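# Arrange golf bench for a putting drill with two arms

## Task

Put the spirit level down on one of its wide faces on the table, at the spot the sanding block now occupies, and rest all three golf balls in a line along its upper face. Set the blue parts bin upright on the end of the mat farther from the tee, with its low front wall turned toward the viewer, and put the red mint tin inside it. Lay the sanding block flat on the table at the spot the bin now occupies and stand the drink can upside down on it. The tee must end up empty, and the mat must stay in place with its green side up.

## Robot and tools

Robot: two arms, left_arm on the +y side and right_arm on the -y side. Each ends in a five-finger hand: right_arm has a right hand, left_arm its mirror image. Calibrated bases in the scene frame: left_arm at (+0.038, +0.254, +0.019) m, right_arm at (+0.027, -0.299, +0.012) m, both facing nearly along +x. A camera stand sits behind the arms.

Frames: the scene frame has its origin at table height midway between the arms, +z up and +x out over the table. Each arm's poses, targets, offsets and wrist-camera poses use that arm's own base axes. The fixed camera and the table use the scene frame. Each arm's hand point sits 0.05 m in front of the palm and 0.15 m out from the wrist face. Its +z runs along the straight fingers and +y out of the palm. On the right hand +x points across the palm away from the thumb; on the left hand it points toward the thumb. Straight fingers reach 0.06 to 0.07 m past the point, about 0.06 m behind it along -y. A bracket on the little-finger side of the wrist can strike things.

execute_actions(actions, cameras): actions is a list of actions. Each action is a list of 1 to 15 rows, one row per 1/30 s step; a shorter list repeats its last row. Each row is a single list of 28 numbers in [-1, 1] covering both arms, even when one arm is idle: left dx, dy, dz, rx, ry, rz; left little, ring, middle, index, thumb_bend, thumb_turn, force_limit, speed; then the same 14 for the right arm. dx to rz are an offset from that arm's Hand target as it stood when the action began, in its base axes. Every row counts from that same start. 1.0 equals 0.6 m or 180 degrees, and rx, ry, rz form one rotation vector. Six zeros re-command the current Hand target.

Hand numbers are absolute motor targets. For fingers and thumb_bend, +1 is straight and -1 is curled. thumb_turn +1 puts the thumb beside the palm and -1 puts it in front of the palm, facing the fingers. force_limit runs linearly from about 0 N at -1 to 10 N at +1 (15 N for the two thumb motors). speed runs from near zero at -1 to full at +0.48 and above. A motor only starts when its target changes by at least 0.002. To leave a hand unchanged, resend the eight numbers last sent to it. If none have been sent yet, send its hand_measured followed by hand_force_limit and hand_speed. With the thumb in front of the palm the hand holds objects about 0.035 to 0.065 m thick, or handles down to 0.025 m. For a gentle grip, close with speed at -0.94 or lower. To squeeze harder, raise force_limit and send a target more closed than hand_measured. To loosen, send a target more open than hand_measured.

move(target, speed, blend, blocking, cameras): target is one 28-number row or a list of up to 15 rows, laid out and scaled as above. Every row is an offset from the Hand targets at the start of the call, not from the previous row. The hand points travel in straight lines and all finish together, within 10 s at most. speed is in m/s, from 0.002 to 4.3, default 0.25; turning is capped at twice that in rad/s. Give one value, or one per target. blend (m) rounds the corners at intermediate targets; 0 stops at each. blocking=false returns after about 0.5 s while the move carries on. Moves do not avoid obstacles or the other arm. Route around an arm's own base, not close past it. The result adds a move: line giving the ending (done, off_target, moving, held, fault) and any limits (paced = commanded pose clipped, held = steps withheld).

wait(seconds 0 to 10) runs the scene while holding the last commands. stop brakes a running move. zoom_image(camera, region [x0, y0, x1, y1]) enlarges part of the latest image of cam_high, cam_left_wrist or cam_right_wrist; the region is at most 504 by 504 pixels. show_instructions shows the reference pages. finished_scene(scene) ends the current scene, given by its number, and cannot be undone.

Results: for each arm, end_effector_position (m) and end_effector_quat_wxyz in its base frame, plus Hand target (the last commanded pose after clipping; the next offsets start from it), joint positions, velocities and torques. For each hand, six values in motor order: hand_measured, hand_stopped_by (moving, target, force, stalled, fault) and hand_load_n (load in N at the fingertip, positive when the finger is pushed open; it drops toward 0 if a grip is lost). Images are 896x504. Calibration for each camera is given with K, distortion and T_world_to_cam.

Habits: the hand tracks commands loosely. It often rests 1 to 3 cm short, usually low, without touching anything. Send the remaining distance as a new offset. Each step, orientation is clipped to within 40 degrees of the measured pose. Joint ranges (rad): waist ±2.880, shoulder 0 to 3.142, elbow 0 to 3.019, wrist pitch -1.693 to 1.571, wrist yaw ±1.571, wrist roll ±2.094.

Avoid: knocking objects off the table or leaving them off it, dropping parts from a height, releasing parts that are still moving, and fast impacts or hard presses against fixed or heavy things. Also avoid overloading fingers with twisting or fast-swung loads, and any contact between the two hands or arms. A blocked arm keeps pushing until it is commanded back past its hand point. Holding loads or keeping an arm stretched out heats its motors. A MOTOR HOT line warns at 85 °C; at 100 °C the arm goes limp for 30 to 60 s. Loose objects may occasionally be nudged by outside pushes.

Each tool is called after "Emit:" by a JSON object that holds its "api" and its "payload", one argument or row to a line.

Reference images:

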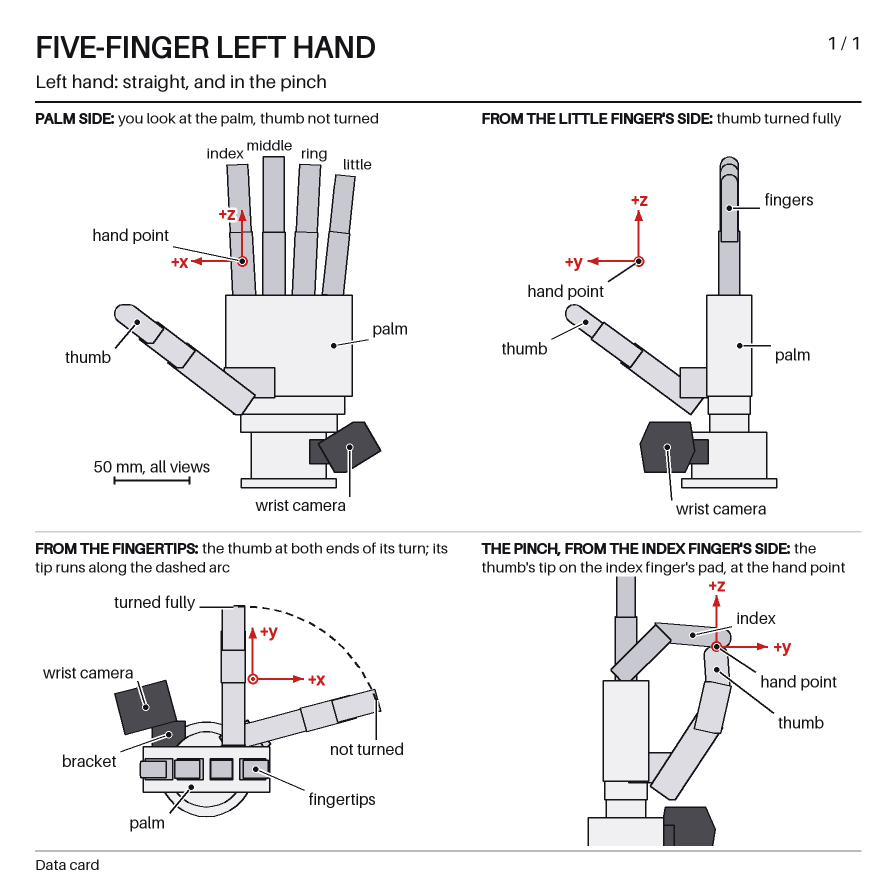

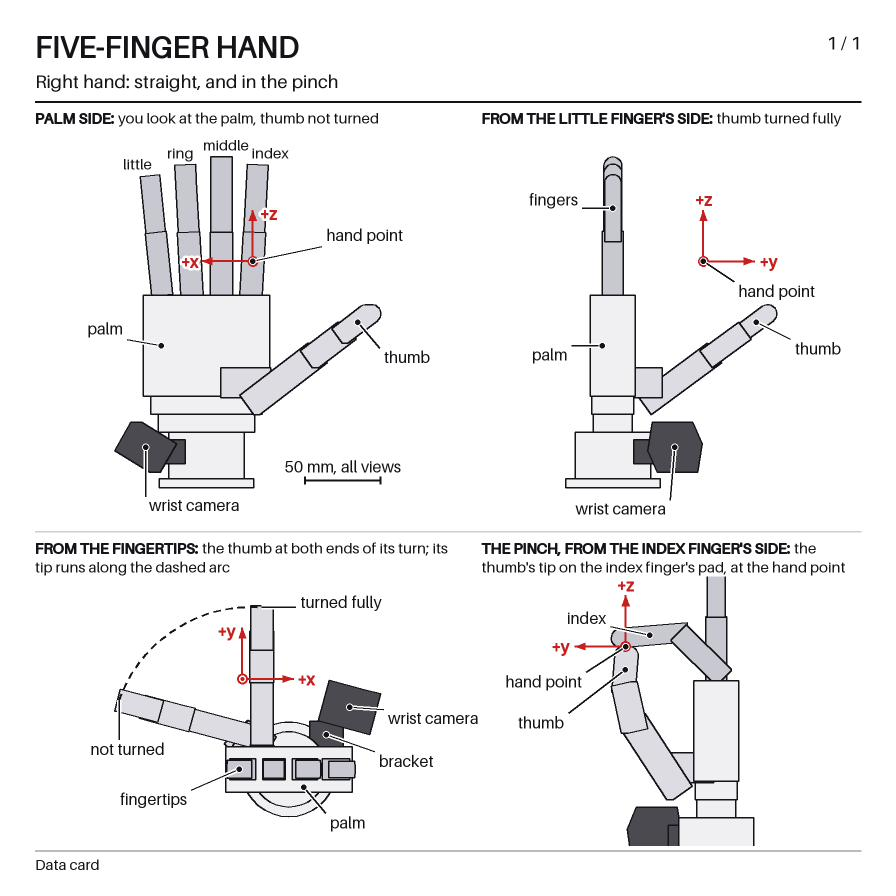

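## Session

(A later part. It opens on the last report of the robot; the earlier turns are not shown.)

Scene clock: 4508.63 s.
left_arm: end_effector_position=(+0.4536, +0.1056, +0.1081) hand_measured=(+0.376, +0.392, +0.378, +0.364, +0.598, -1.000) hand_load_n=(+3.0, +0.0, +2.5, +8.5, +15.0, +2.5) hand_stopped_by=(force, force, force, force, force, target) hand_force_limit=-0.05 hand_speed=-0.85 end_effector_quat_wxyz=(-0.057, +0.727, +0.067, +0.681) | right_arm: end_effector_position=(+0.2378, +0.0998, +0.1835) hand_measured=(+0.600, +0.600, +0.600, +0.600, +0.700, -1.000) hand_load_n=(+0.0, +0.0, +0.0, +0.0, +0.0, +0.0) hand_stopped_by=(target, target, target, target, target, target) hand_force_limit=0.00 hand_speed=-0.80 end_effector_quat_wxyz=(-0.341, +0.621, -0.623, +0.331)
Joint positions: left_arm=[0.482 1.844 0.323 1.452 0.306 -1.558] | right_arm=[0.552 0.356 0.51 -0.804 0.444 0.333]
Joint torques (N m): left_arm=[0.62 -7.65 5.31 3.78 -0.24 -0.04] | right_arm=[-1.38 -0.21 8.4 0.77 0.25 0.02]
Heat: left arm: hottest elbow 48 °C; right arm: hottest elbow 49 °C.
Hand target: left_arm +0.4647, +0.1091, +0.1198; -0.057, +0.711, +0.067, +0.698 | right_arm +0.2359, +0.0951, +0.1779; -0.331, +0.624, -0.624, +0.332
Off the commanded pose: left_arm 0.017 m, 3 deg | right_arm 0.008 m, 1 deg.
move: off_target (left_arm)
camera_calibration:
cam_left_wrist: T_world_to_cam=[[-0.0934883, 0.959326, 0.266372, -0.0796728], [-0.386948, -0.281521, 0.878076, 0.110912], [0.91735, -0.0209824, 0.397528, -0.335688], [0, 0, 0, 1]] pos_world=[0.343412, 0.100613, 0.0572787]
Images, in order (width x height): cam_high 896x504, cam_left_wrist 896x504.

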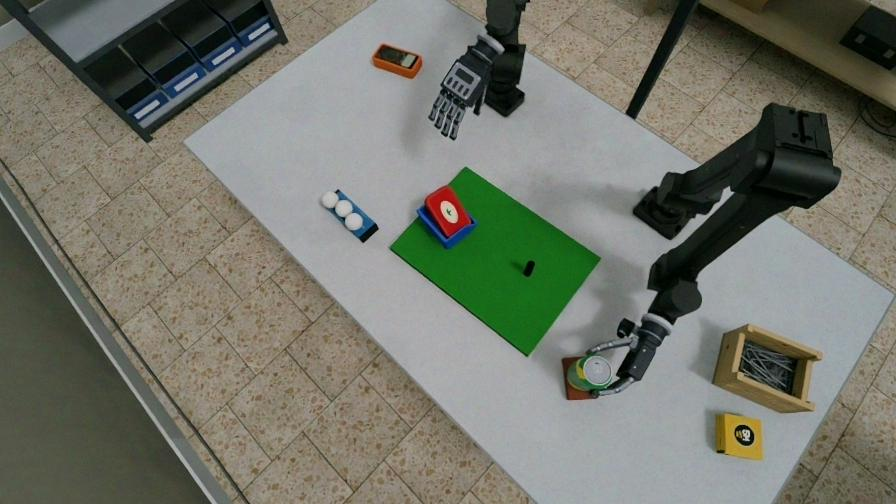

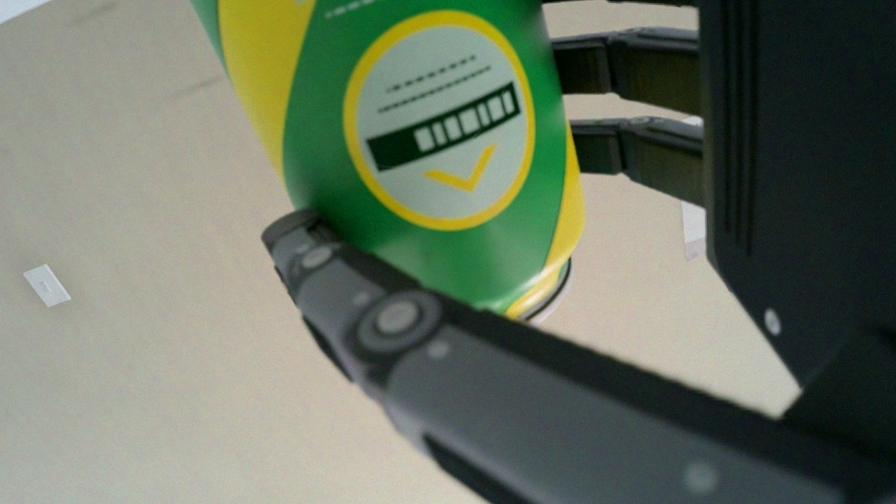

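Emit:
{"api": "move", "payload": {
  "target": [0.0,0.0,-0.01,0,0,0,0.2,0.2,0.2,0.2,0.2,-1,-0.05,-0.85,0,0,0,0,0,0,0.6,0.6,0.6,0.6,0.7,-1,0.0,-0.8],
  "speed": 0.05,
  "cameras": []
}}

Scene clock: 4520.63 s.
left_arm: end_effector_position=(+0.4549, +0.1061, +0.1077) hand_measured=(+0.376, +0.392, +0.378, +0.364, +0.598, -1.000) hand_load_n=(+3.0, +0.0, +2.0, +9.0, +15.0, +3.5) hand_stopped_by=(force, force, force, force, force, target) hand_force_limit=-0.05 hand_speed=-0.85 end_effector_quat_wxyz=(-0.056, +0.722, +0.067, +0.686) | right_arm: end_effector_position=(+0.2378, +0.0998, +0.1835) hand_measured=(+0.600, +0.600, +0.600, +0.600, +0.700, -1.000) hand_load_n=(+0.0, +0.0, +0.0, +0.0, +0.0, +0.0) hand_stopped_by=(target, target, target, target, target, target) hand_force_limit=0.00 hand_speed=-0.80 end_effector_quat_wxyz=(-0.341, +0.621, -0.623, +0.331)
Joint positions: left_arm=[0.481 1.87 0.329 1.487 0.306 -1.565] | right_arm=[0.552 0.356 0.51 -0.804 0.444 0.333]
Joint torques (N m): left_arm=[0.67 -7.41 4.88 3.47 -0.27 0.02] | right_arm=[-1.44 -0.15 8.4 0.77 0.25 0.02]
Heat: left arm: hottest elbow 47 °C; right arm: hottest elbow 49 °C.
Hand target: left_arm +0.4648, +0.1090, +0.1140; -0.057, +0.711, +0.067, +0.698 | right_arm +0.2359, +0.0951, +0.1779; -0.331, +0.624, -0.624, +0.332
Off the commanded pose: left_arm 0.012 m, 2 deg | right_arm 0.008 m, 1 deg.
move: off_target (left_arm)
No camera images: "cameras" was empty.

Emit:
{"api": "move", "payload": {
  "target": [
    [0.0,0.0,0.0,0,0,0,0.5,0.5,0.5,0.5,0.7,-1,-0.05,-0.8,0,0,0,0,0,0,0.6,0.6,0.6,0.6,0.7,-1,0.0,-0.8],
    [0.0,0.0,0.0,0,0,0,1,1,1,1,0.9,-1,-0.05,-0.3,0,0,0,0,0,0,0.6,0.6,0.6,0.6,0.7,-1,0.0,-0.8]
  ],
  "speed": 0.05,
  "cameras": ["cam_high","cam_left_wrist"]
}}

Emit:
{"api": "zoom_image", "payload": {
  "camera": "cam_high",
  "region": [530, 280, 690, 420]
}}

Scene clock: 4531.53 s.
left_arm: end_effector_position=(+0.4598, +0.1088, +0.1109) hand_measured=(+1.000, +1.000, +1.000, +1.000, +0.900, -1.000) hand_load_n=(+0.0, +0.0, +0.0, +0.0, +0.0, +0.0) hand_stopped_by=(target, target, target, target, target, target) hand_force_limit=-0.05 hand_speed=-0.30 end_effector_quat_wxyz=(-0.059, +0.718, +0.067, +0.691) | right_arm: end_effector_position=(+0.2378, +0.0998, +0.1835) hand_measured=(+0.600, +0.600, +0.600, +0.600, +0.700, -1.000) hand_load_n=(+0.0, +0.0, +0.0, +0.0, +0.0, +0.0) hand_stopped_by=(target, target, target, target, target, target) hand_force_limit=0.00 hand_speed=-0.80 end_effector_quat_wxyz=(-0.341, +0.621, -0.623, +0.331)
Joint positions: left_arm=[0.479 1.871 0.343 1.487 0.3 -1.567] | right_arm=[0.552 0.356 0.51 -0.804 0.444 0.333]
Joint torques (N m): left_arm=[0.79 -7.59 3.82 3.45 -0.09 0.05] | right_arm=[-1.44 -0.21 8.4 0.77 0.25 0.02]
Heat: left arm: hottest elbow 47 °C; right arm: hottest elbow 49 °C.
Hand target: left_arm +0.4647, +0.1091, +0.1139; -0.057, +0.711, +0.067, +0.698 | right_arm +0.2359, +0.0951, +0.1779; -0.331, +0.624, -0.624, +0.332
Off the commanded pose: left_arm 0.006 m, 1 deg | right_arm 0.008 m, 1 deg.
move: done
camera_calibration:
cam_left_wrist: T_world_to_cam=[[-0.104003, 0.957637, 0.268544, -0.0781151], [-0.40963, -0.287288, 0.865834, 0.124232], [0.906304, -0.0199546, 0.422155, -0.340196], [0, 0, 0, 1]] pos_world=[0.351086, 0.103708, 0.0570285]
Images, in order (width x height): cam_high 896x504, cam_left_wrist 896x504.

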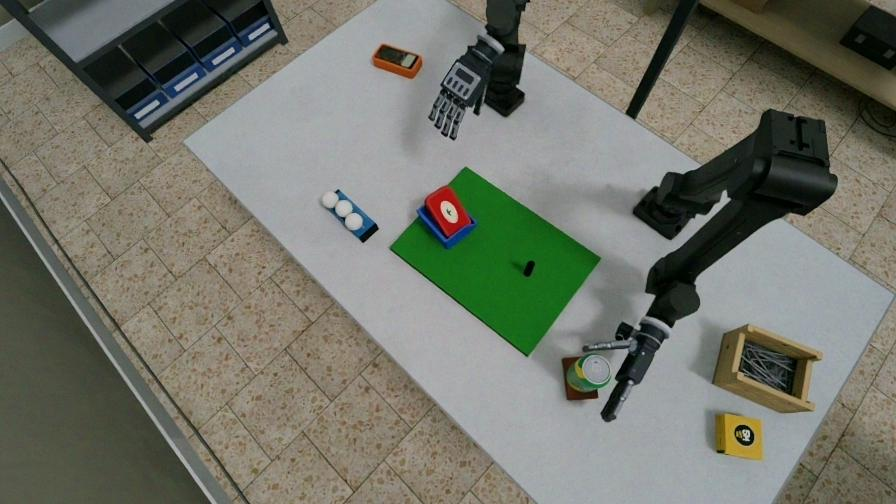

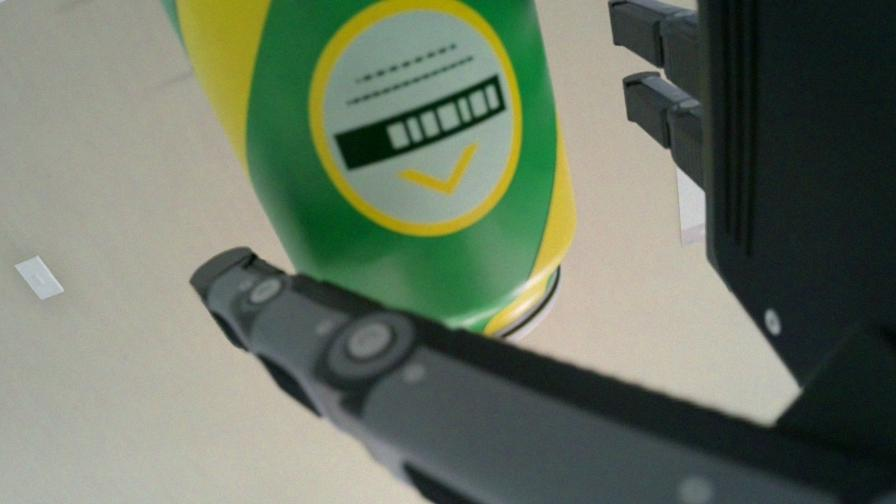

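Scaled by 3.150.

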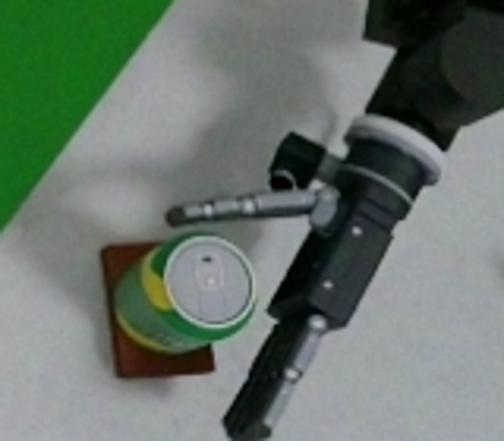

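Emit:
{"api": "move", "payload": {
  "target": [-0.005,-0.01,-0.04,0,0,0,1,1,1,1,0.9,-1,-0.05,-0.3,0,0,0,0,0,0,0.6,0.6,0.6,0.6,0.7,-1,0.0,-0.8],
  "speed": 0.05,
  "cameras": ["cam_high","cam_left_wrist"]
}}

Emit:
{"api": "zoom_image", "payload": {
  "camera": "cam_high",
  "region": [530, 280, 690, 420]
}}

Scene clock: 4546.47 s.
left_arm: end_effector_position=(+0.4576, +0.1058, +0.0886) hand_measured=(+1.000, +1.000, +1.000, +1.000, +0.900, -1.000) hand_load_n=(+0.0, +0.0, +0.0, +0.0, +0.0, +0.0) hand_stopped_by=(target, target, target, target, target, target) hand_force_limit=-0.05 hand_speed=-0.30 end_effector_quat_wxyz=(-0.055, +0.727, +0.071, +0.680) | right_arm: end_effector_position=(+0.2378, +0.0998, +0.1835) hand_measured=(+0.600, +0.600, +0.600, +0.600, +0.700, -1.000) hand_load_n=(+0.0, +0.0, +0.0, +0.0, +0.0, +0.0) hand_stopped_by=(target, target, target, target, target, target) hand_force_limit=0.00 hand_speed=-0.80 end_effector_quat_wxyz=(-0.341, +0.621, -0.623, +0.331)
Joint positions: left_arm=[0.474 1.95 0.343 1.536 0.295 -1.567] | right_arm=[0.552 0.356 0.51 -0.804 0.444 0.333]
Joint torques (N m): left_arm=[0.5 -7.88 2.89 3.52 -0.1 0.15] | right_arm=[-1.38 -0.21 8.4 0.77 0.25 0.02]
Heat: left arm: hottest elbow 46 °C; right arm: hottest elbow 49 °C.
Hand target: left_arm +0.4617, +0.1032, +0.0898; -0.057, +0.711, +0.067, +0.698 | right_arm +0.2359, +0.0951, +0.1779; -0.331, +0.624, -0.624, +0.332
Off the commanded pose: left_arm 0.005 m, 3 deg | right_arm 0.008 m, 1 deg.
joint sent to its limit (left arm) — joint 4 (wrist pitch), upper limit. The joint targets still meet the commanded pose.
move: off_target (left_arm)
camera_calibration:
cam_left_wrist: T_world_to_cam=[[-0.0966222, 0.961196, 0.258392, -0.0722496], [-0.386476, -0.275469, 0.880201, 0.128686], [0.917224, -0.0148154, 0.398095, -0.332261], [0, 0, 0, 1]] pos_world=[0.347511, 0.0999723, 0.0376712]
Images, in order (width x height): cam_high 896x504, cam_left_wrist 896x504.

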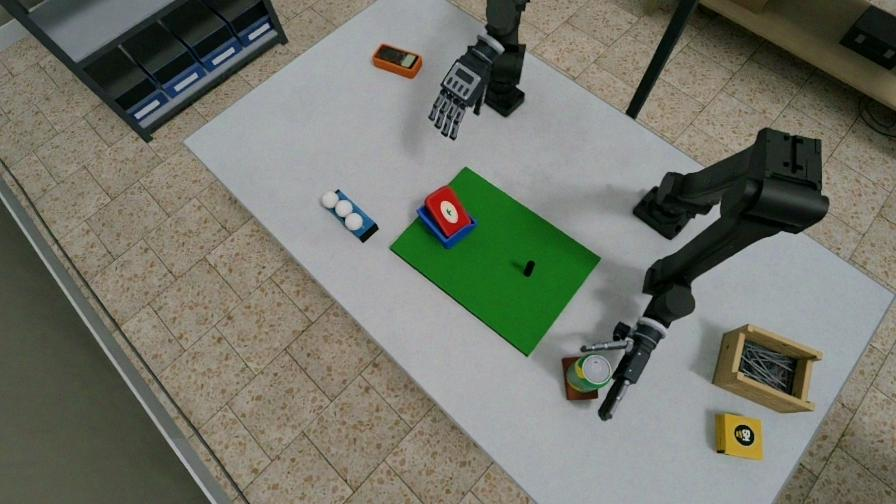

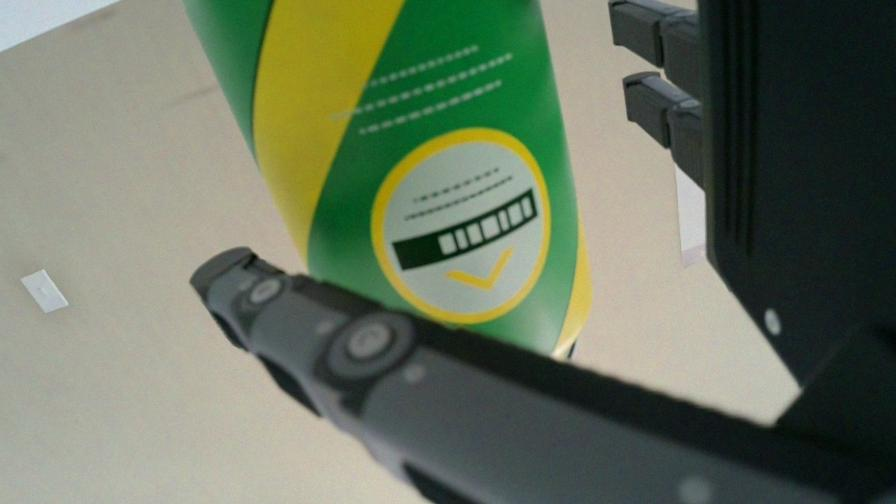

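Scaled by 3.150.

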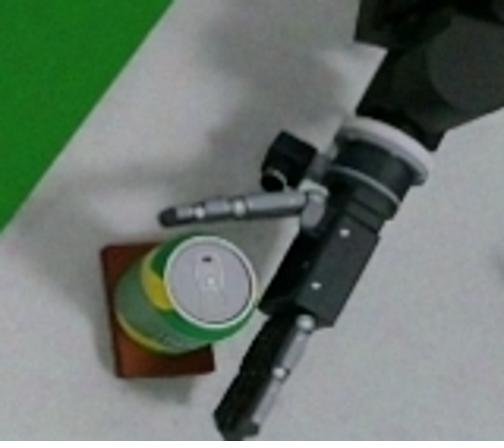

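Emit:
{"api": "move", "payload": {
  "target": [0,0,0,0,0,0,0.2,0.2,0.2,0.2,0.2,-1,0.0,-0.85,0,0,0,0,0,0,0.6,0.6,0.6,0.6,0.7,-1,0.0,-0.8],
  "speed": 0.05,
  "cameras": ["cam_left_wrist"]
}}

Scene clock: 4559.47 s.
left_arm: end_effector_position=(+0.4593, +0.1040, +0.0896) hand_measured=(+0.364, +0.376, +0.364, +0.364, +0.598, -1.000) hand_load_n=(+5.0, +1.0, +5.5, +5.5, +17.5, +3.0) hand_stopped_by=(force, force, force, force, force, target) hand_force_limit=0.00 hand_speed=-0.85 end_effector_quat_wxyz=(-0.055, +0.726, +0.068, +0.683) | right_arm: end_effector_position=(+0.2378, +0.0998, +0.1835) hand_measured=(+0.600, +0.600, +0.600, +0.600, +0.700, -1.000) hand_load_n=(+0.0, +0.0, +0.0, +0.0, +0.0, +0.0) hand_stopped_by=(target, target, target, target, target, target) hand_force_limit=0.00 hand_speed=-0.80 end_effector_quat_wxyz=(-0.341, +0.621, -0.623, +0.331)
Joint positions: left_arm=[0.468 1.952 0.347 1.54 0.293 -1.566] | right_arm=[0.552 0.356 0.51 -0.804 0.444 0.333]
Joint torques (N m): left_arm=[0.91 -8.06 2.61 3.3 -0.03 0.13] | right_arm=[-1.44 -0.15 8.4 0.77 0.25 0.02]
Heat: left arm: hottest elbow 45 °C; right arm: hottest elbow 49 °C.
Hand target: left_arm +0.4617, +0.1031, +0.0899; -0.057, +0.711, +0.067, +0.698 | right_arm +0.2359, +0.0951, +0.1779; -0.331, +0.624, -0.624, +0.332
Off the commanded pose: left_arm 0.003 m, 2 deg | right_arm 0.008 m, 1 deg.
joint sent to its limit (left arm) — joint 4 (wrist pitch), upper limit. The joint targets still meet the commanded pose.
move: done
camera_calibration:
cam_left_wrist: T_world_to_cam=[[-0.0942554, 0.960514, 0.261779, -0.0720499], [-0.3921, -0.277513, 0.877066, 0.131003], [0.915081, -0.0199755, 0.402775, -0.333143], [0, 0, 0, 1]] pos_world=[0.349428, 0.0989054, 0.0381441]
Images, in order (width x height): cam_left_wrist 896x504.

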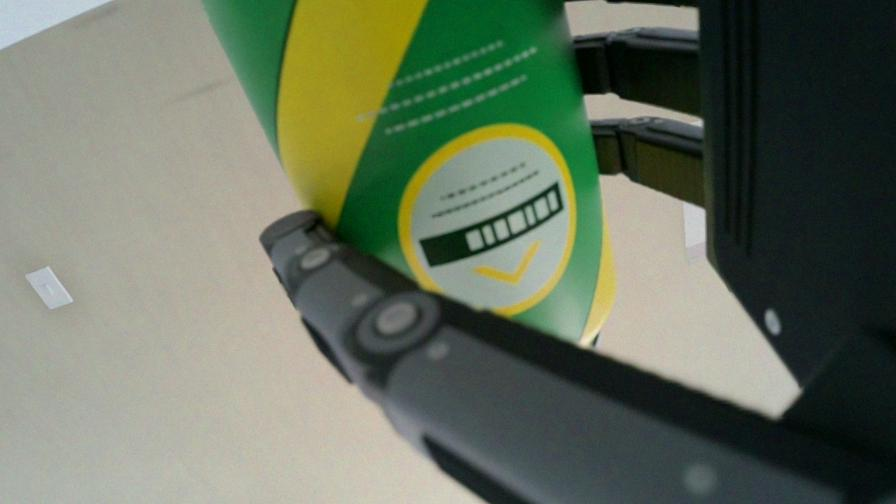

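Emit:
{"api": "move", "payload": {
  "target": [
    [0,0,0.167,0,0,0,0.2,0.2,0.2,0.2,0.2,-1,0.0,-0.85,0,0,0,0,0,0,0.6,0.6,0.6,0.6,0.7,-1,0.0,-0.8],
    [0,0,0.18,0.328,0.058,0,0.2,0.2,0.2,0.2,0.2,-1,0.0,-0.85,0,0,0,0,0,0,0.6,0.6,0.6,0.6,0.7,-1,0.0,-0.8]
  ],
  "speed": 0.15,
  "blend": 0.01,
  "cameras": ["cam_high","cam_left_wrist"]
}}

Scene clock: 4594.90 s.
left_arm: end_effector_position=(+0.4380, +0.0965, +0.1499) hand_measured=(+0.364, +0.376, +0.364, +0.364, +0.598, -1.000) hand_load_n=(+4.5, +0.5, +5.0, +5.5, +17.5, +3.5) hand_stopped_by=(force, force, force, force, force, target) hand_force_limit=0.00 hand_speed=-0.85 end_effector_quat_wxyz=(-0.379, +0.685, -0.293, +0.548) | right_arm: end_effector_position=(+0.2378, +0.0998, +0.1835) hand_measured=(+0.600, +0.600, +0.600, +0.600, +0.700, -1.000) hand_load_n=(+0.0, +0.0, +0.0, -0.5, +0.0, +0.0) hand_stopped_by=(target, target, target, target, target, target) hand_force_limit=0.00 hand_speed=-0.80 end_effector_quat_wxyz=(-0.341, +0.621, -0.623, +0.331)
Joint positions: left_arm=[0.45 1.205 0.327 0.763 0.248 -0.533] | right_arm=[0.552 0.356 0.51 -0.804 0.444 0.333]
Joint torques (N m): left_arm=[0.62 -7.3 13.38 3.03 0.03 0.14] | right_arm=[-1.44 -0.21 8.4 0.77 0.25 0.02]
Heat: left arm: hottest elbow 45 °C; right arm: hottest elbow 49 °C.
Hand target: left_arm +0.4617, +0.1030, +0.1978; -0.405, +0.648, -0.291, +0.575 | right_arm +0.2359, +0.0951, +0.1779; -0.331, +0.624, -0.624, +0.332
Off the commanded pose: left_arm 0.054 m, 6 deg | right_arm 0.008 m, 1 deg.
move: off_target (left_arm)
camera_calibration:
cam_left_wrist: T_world_to_cam=[[0.106282, 0.301432, 0.947546, -0.209601], [-0.280901, -0.905025, 0.319412, 0.163153], [0.953834, -0.300115, -0.011515, -0.265891], [0, 0, 0, 1]] pos_world=[0.321722, 0.13104, 0.143431]
Images, in order (width x height): cam_high 896x504, cam_left_wrist 896x504.

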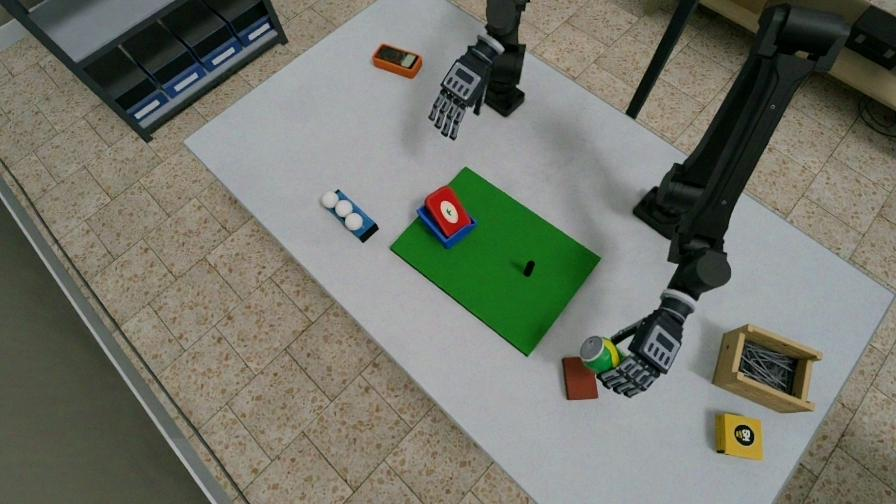

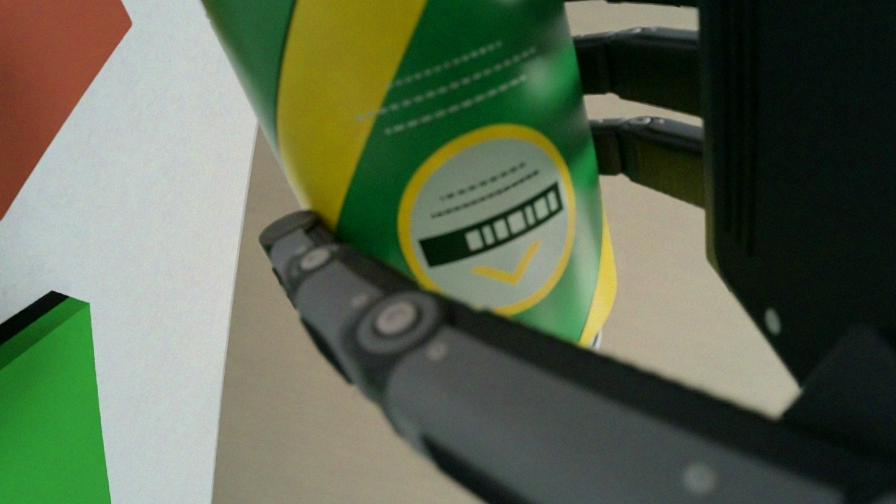

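Emit:
{"api": "move", "payload": {
  "target": [
    [0.01,0.02,0,0.328,0.058,0,0.2,0.2,0.2,0.2,0.2,-1,0.0,-0.85,0,0,0,0,0,0,0.6,0.6,0.6,0.6,0.7,-1,0.0,-0.8],
    [0.02,0.033,-0.06,0.656,0.116,0,0.2,0.2,0.2,0.2,0.2,-1,0.0,-0.85,0,0,0,0,0,0,0.6,0.6,0.6,0.6,0.7,-1,0.0,-0.8]
  ],
  "speed": 0.2,
  "blend": 0.01,
  "cameras": ["cam_high","cam_left_wrist"]
}}

Emit:
{"api": "zoom_image", "payload": {
  "camera": "cam_high",
  "region": [530, 280, 690, 420]
}}

Scene clock: 4619.17 s.
left_arm: end_effector_position=(+0.4662, +0.1248, +0.1384) hand_measured=(+0.364, +0.376, +0.364, +0.364, +0.598, -1.000) hand_load_n=(+3.5, +0.0, +5.5, +7.0, +17.0, +5.0) hand_stopped_by=(force, force, force, force, force, target) hand_force_limit=0.00 hand_speed=-0.85 end_effector_quat_wxyz=(+0.688, -0.083, +0.719, +0.048) | right_arm: end_effector_position=(+0.2378, +0.0998, +0.1835) hand_measured=(+0.600, +0.600, +0.600, +0.600, +0.700, -1.000) hand_load_n=(+0.0, +0.0, +0.0, +0.0, +0.0, +0.5) hand_stopped_by=(target, target, target, target, target, target) hand_force_limit=0.00 hand_speed=-0.80 end_effector_quat_wxyz=(-0.341, +0.621, -0.623, +0.331)
Joint positions: left_arm=[0.111 1.398 0.354 0.996 -0.074 1.522] | right_arm=[0.552 0.356 0.51 -0.804 0.444 0.333]
Joint torques (N m): left_arm=[0.67 -7 7.46 4.81 0 0.5] | right_arm=[-1.44 -0.21 8.4 0.77 0.25 0.02]
Heat: left arm: hottest elbow 51 °C; right arm: hottest elbow 49 °C.
Hand target: left_arm +0.4737, +0.1228, +0.1618; +0.712, -0.066, +0.697, +0.057 | right_arm +0.2359, +0.0951, +0.1779; -0.331, +0.624, -0.624, +0.332
Off the commanded pose: left_arm 0.025 m, 4 deg | right_arm 0.008 m, 1 deg.
move: off_target (left_arm)
camera_calibration:
cam_left_wrist: T_world_to_cam=[[0.224023, -0.945141, -0.237746, 0.054435], [-0.552471, 0.0778057, -0.829893, 0.36337], [0.802863, 0.317262, -0.504733, -0.222906], [0, 0, 0, 1]] pos_world=[0.36752, 0.0938961, 0.201992]
Images, in order (width x height): cam_high 896x504, cam_left_wrist 896x504.

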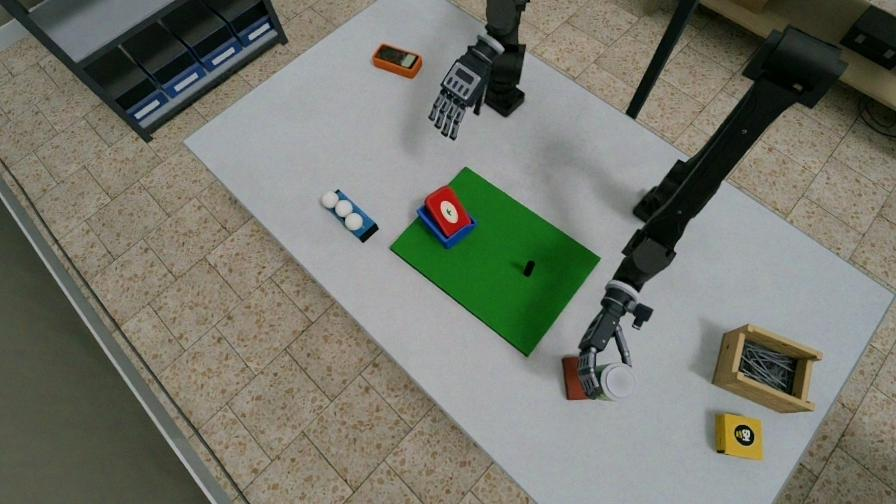

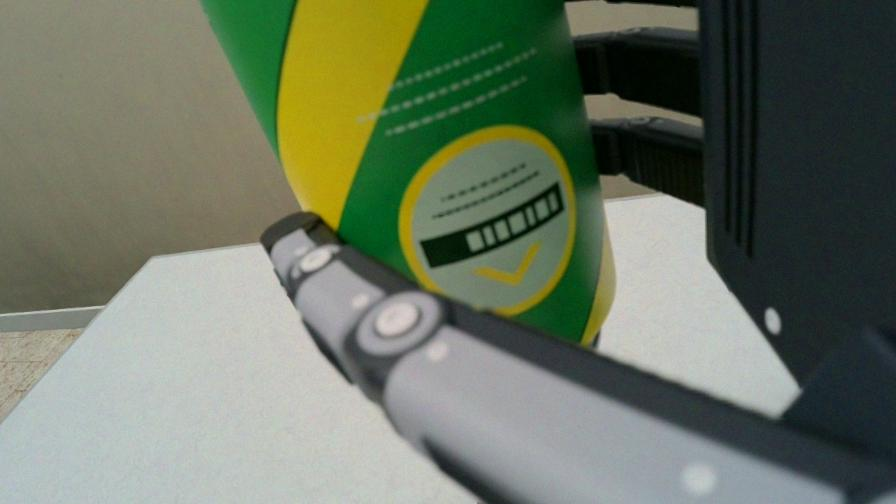

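Scaled by 3.150.

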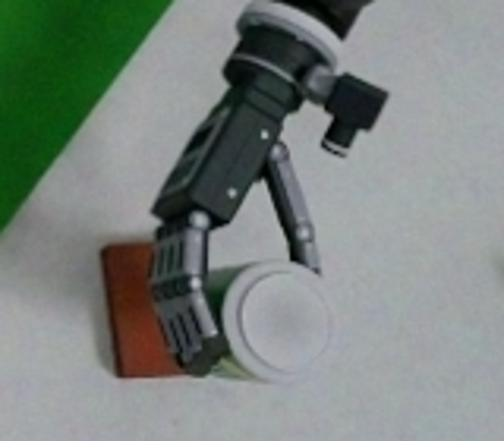

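Emit:
{"api": "move", "payload": {
  "target": [-0.018,-0.033,-0.12,0.0167,-0.033,0,0.2,0.2,0.2,0.2,0.2,-1,0.0,-0.85,0,0,0,0,0,0,0.6,0.6,0.6,0.6,0.7,-1,0.0,-0.8],
  "speed": 0.1,
  "cameras": ["cam_high","cam_left_wrist"]
}}

Emit:
{"api": "zoom_image", "payload": {
  "camera": "cam_high",
  "region": [530, 280, 690, 420]
}}

Scene clock: 4667.90 s.
left_arm: end_effector_position=(+0.4568, +0.1048, +0.0677) hand_measured=(+0.364, +0.376, +0.364, +0.364, +0.598, -1.000) hand_load_n=(+3.5, +0.5, +5.5, +7.0, +17.0, +5.0) hand_stopped_by=(force, force, force, force, force, target) hand_force_limit=0.00 hand_speed=-0.85 end_effector_quat_wxyz=(+0.704, -0.071, +0.704, +0.060) | right_arm: end_effector_position=(+0.2378, +0.0998, +0.1835) hand_measured=(+0.600, +0.600, +0.600, +0.600, +0.700, -1.000) hand_load_n=(+0.0, +0.0, +0.0, +0.0, +0.0, +0.0) hand_stopped_by=(target, target, target, target, target, target) hand_force_limit=0.00 hand_speed=-0.80 end_effector_quat_wxyz=(-0.341, +0.621, -0.623, +0.331)
Joint positions: left_arm=[0.039 1.817 0.306 1.509 -0.146 1.556] | right_arm=[0.552 0.356 0.51 -0.804 0.444 0.333]
Joint torques (N m): left_arm=[0.62 -9.05 3.48 4.75 -0.11 0.49] | right_arm=[-1.44 -0.21 8.4 0.77 0.25 0.02]
Heat: left arm: hottest elbow 49 °C; right arm: hottest elbow 49 °C.
Hand target: left_arm +0.4629, +0.1029, +0.0899; +0.748, -0.050, +0.657, +0.072 | right_arm +0.2359, +0.0951, +0.1779; -0.331, +0.624, -0.624, +0.332
Off the commanded pose: left_arm 0.023 m, 8 deg | right_arm 0.008 m, 1 deg.
joint sent to its limit (left arm) — joint 4 (wrist pitch), upper limit. The joint targets are off in orientation, not in position.
move: off_target (left_arm)
camera_calibration:
cam_left_wrist: T_world_to_cam=[[0.233409, -0.935684, -0.264607, 0.017386], [-0.51847, 0.110457, -0.847932, 0.283336], [0.822623, 0.335105, -0.459342, -0.258737], [0, 0, 0, 1]] pos_world=[0.355686, 0.0716754, 0.126001]
Images, in order (width x height): cam_high 896x504, cam_left_wrist 896x504.

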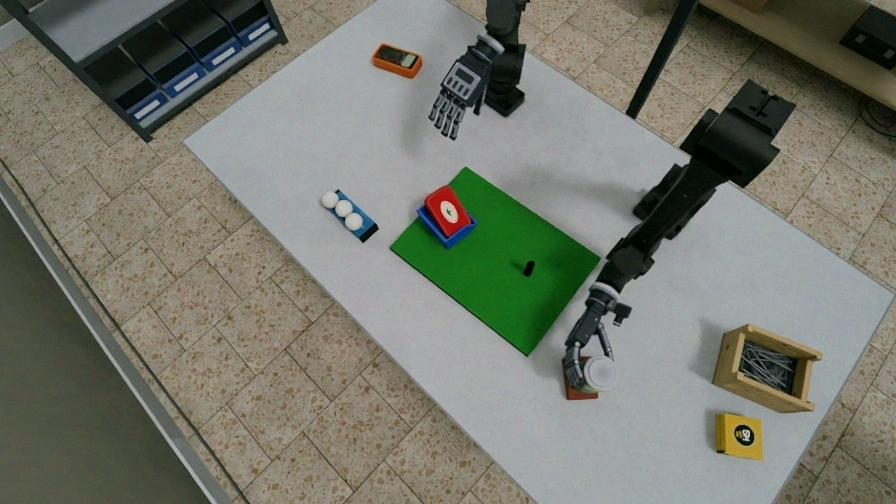

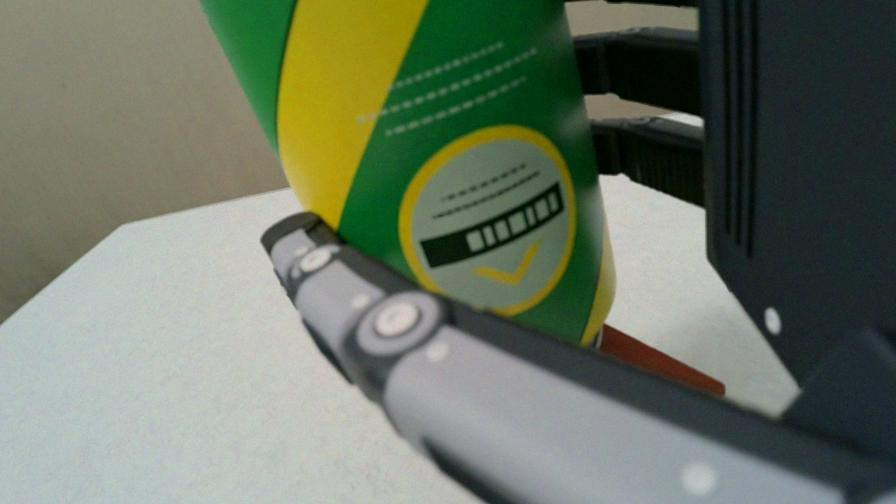

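Scaled by 3.150.

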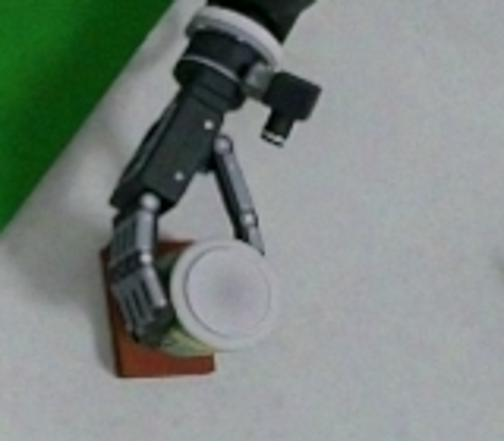

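Emit:
{"api": "move", "payload": {
  "target": [0.005,-0.012,-0.015,0,0,0,0.2,0.2,0.2,0.2,0.2,-1,0.0,-0.85,0,0,0,0,0,0,0.6,0.6,0.6,0.6,0.7,-1,0.0,-0.8],
  "speed": 0.05,
  "cameras": ["cam_high","cam_left_wrist"]
}}

Emit:
{"api": "zoom_image", "payload": {
  "camera": "cam_high",
  "region": [530, 280, 690, 420]
}}

Scene clock: 4700.83 s.
left_arm: end_effector_position=(+0.4554, +0.0987, +0.0599) hand_measured=(+0.364, +0.376, +0.364, +0.364, +0.598, -1.000) hand_load_n=(+3.5, +0.0, +5.5, +7.0, +17.0, +5.0) hand_stopped_by=(force, force, force, force, force, target) hand_force_limit=0.00 hand_speed=-0.85 end_effector_quat_wxyz=(+0.698, -0.071, +0.710, +0.062) | right_arm: end_effector_position=(+0.2378, +0.0998, +0.1835) hand_measured=(+0.600, +0.600, +0.600, +0.600, +0.700, -1.000) hand_load_n=(+0.0, +0.0, +0.0, +0.0, +0.0, +0.0) hand_stopped_by=(target, target, target, target, target, target) hand_force_limit=0.00 hand_speed=-0.80 end_effector_quat_wxyz=(-0.341, +0.621, -0.623, +0.331)
Joint positions: left_arm=[0.014 1.835 0.306 1.509 -0.175 1.556] | right_arm=[0.552 0.356 0.51 -0.804 0.444 0.333]
Joint torques (N m): left_arm=[0.56 -8.53 4.21 4.75 -0.12 0.47] | right_arm=[-1.44 -0.21 8.4 0.77 0.25 0.02]
Heat: left arm: hottest elbow 46 °C; right arm: hottest elbow 49 °C.
Hand target: left_arm +0.4659, +0.0959, +0.0808; +0.748, -0.051, +0.657, +0.072 | right_arm +0.2359, +0.0951, +0.1779; -0.331, +0.624, -0.624, +0.332
Off the commanded pose: left_arm 0.024 m, 9 deg | right_arm 0.008 m, 1 deg.
joint sent to its limit (left arm) — joint 4 (wrist pitch), upper limit. The joint targets are off in orientation, not in position.
move: off_target (left_arm)
camera_calibration:
cam_left_wrist: T_world_to_cam=[[0.232167, -0.934761, -0.268925, 0.0106493], [-0.534024, 0.108586, -0.838467, 0.283352], [0.812968, 0.338277, -0.473975, -0.254141], [0, 0, 0, 1]] pos_world=[0.355452, 0.0651564, 0.119989]
Images, in order (width x height): cam_high 896x504, cam_left_wrist 896x504.

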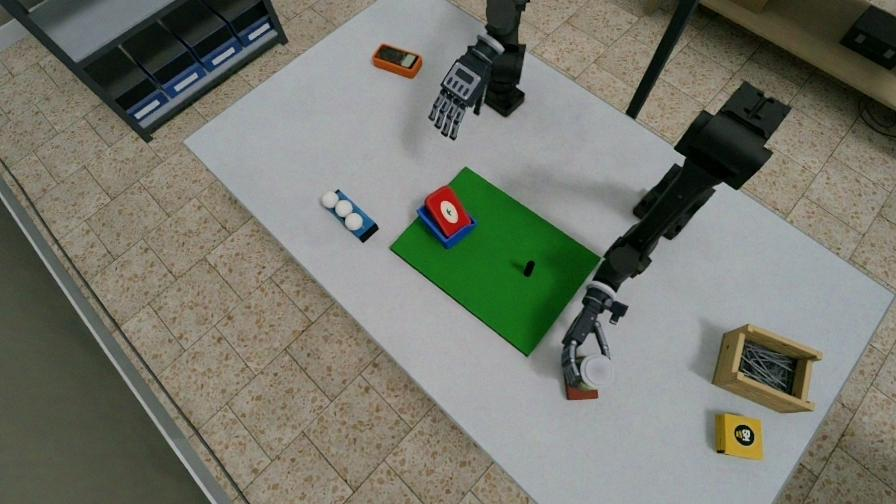

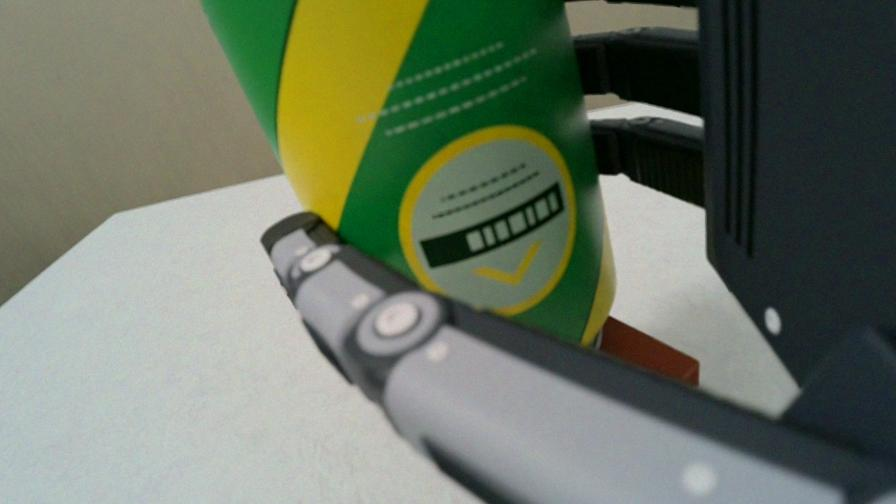

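Scaled by 3.150.

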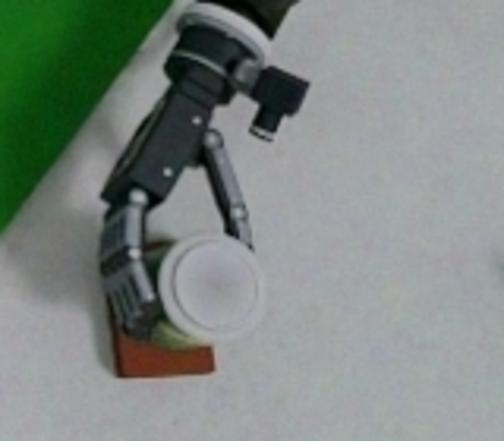

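Emit:
{"api": "move", "payload": {
  "target": [0.01,-0.001,-0.02,0,0,0,0.2,0.2,0.2,0.2,0.2,-1,0.0,-0.85,0,0,0,0,0,0,0.6,0.6,0.6,0.6,0.7,-1,0.0,-0.8],
  "speed": 0.05,
  "cameras": ["cam_high","cam_left_wrist"]
}}

Emit:
{"api": "zoom_image", "payload": {
  "camera": "cam_high",
  "region": [530, 280, 690, 420]
}}

Scene clock: 4721.30 s.
left_arm: end_effector_position=(+0.4580, +0.0988, +0.0527) hand_measured=(+0.364, +0.376, +0.364, +0.364, +0.598, -1.000) hand_load_n=(+4.0, +0.5, +5.0, +6.5, +17.5, +4.5) hand_stopped_by=(force, force, force, force, force, target) hand_force_limit=0.00 hand_speed=-0.85 end_effector_quat_wxyz=(+0.694, -0.071, +0.713, +0.065) | right_arm: end_effector_position=(+0.2378, +0.0998, +0.1835) hand_measured=(+0.600, +0.600, +0.600, +0.600, +0.700, -1.000) hand_load_n=(+0.5, +0.5, +0.0, -0.5, +0.0, +0.0) hand_stopped_by=(target, target, target, target, target, target) hand_force_limit=0.00 hand_speed=-0.80 end_effector_quat_wxyz=(-0.341, +0.621, -0.623, +0.331)
Joint positions: left_arm=[0.012 1.865 0.318 1.519 -0.182 1.559] | right_arm=[0.552 0.356 0.51 -0.804 0.444 0.333]
Joint torques (N m): left_arm=[0.5 -8.12 4.85 4.27 -0.07 0.4] | right_arm=[-1.38 -0.26 8.4 0.77 0.25 0.02]
Heat: left arm: hottest elbow 45 °C; right arm: hottest elbow 49 °C.
Hand target: left_arm +0.4720, +0.0952, +0.0690; +0.748, -0.050, +0.657, +0.072 | right_arm +0.2359, +0.0951, +0.1779; -0.331, +0.624, -0.624, +0.332
Off the commanded pose: left_arm 0.022 m, 9 deg | right_arm 0.008 m, 1 deg.
joint sent to its limit (left arm) — joint 4 (wrist pitch), upper limit. The joint targets are off in orientation, not in position.
move: off_target (left_arm)
camera_calibration:
cam_left_wrist: T_world_to_cam=[[0.23369, -0.932855, -0.274172, 0.00761536], [-0.541732, 0.109239, -0.833423, 0.281949], [0.807413, 0.343291, -0.479829, -0.257278], [0, 0, 0, 1]] pos_world=[0.358691, 0.0646253, 0.113622]
Images, in order (width x height): cam_high 896x504, cam_left_wrist 896x504.

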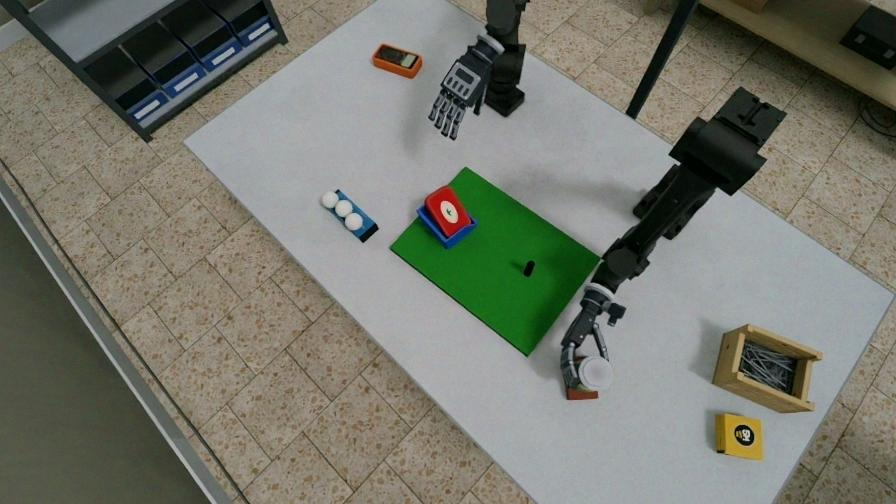

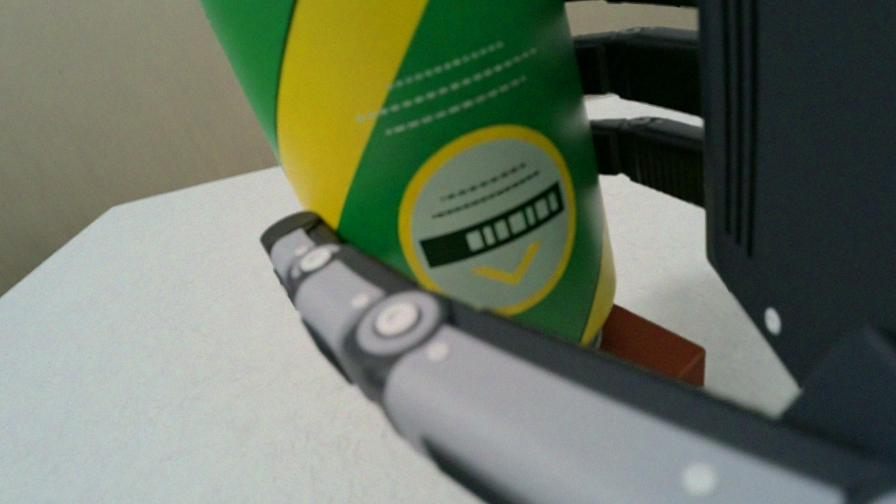

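Scaled by 3.150.

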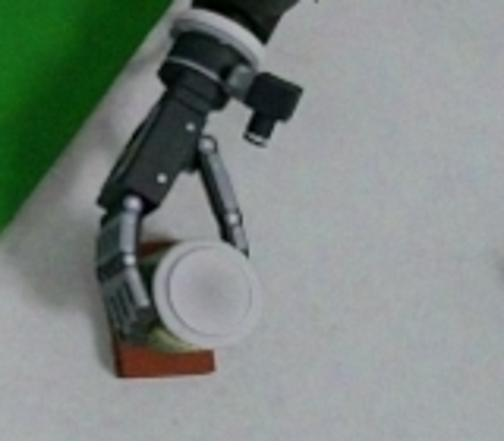

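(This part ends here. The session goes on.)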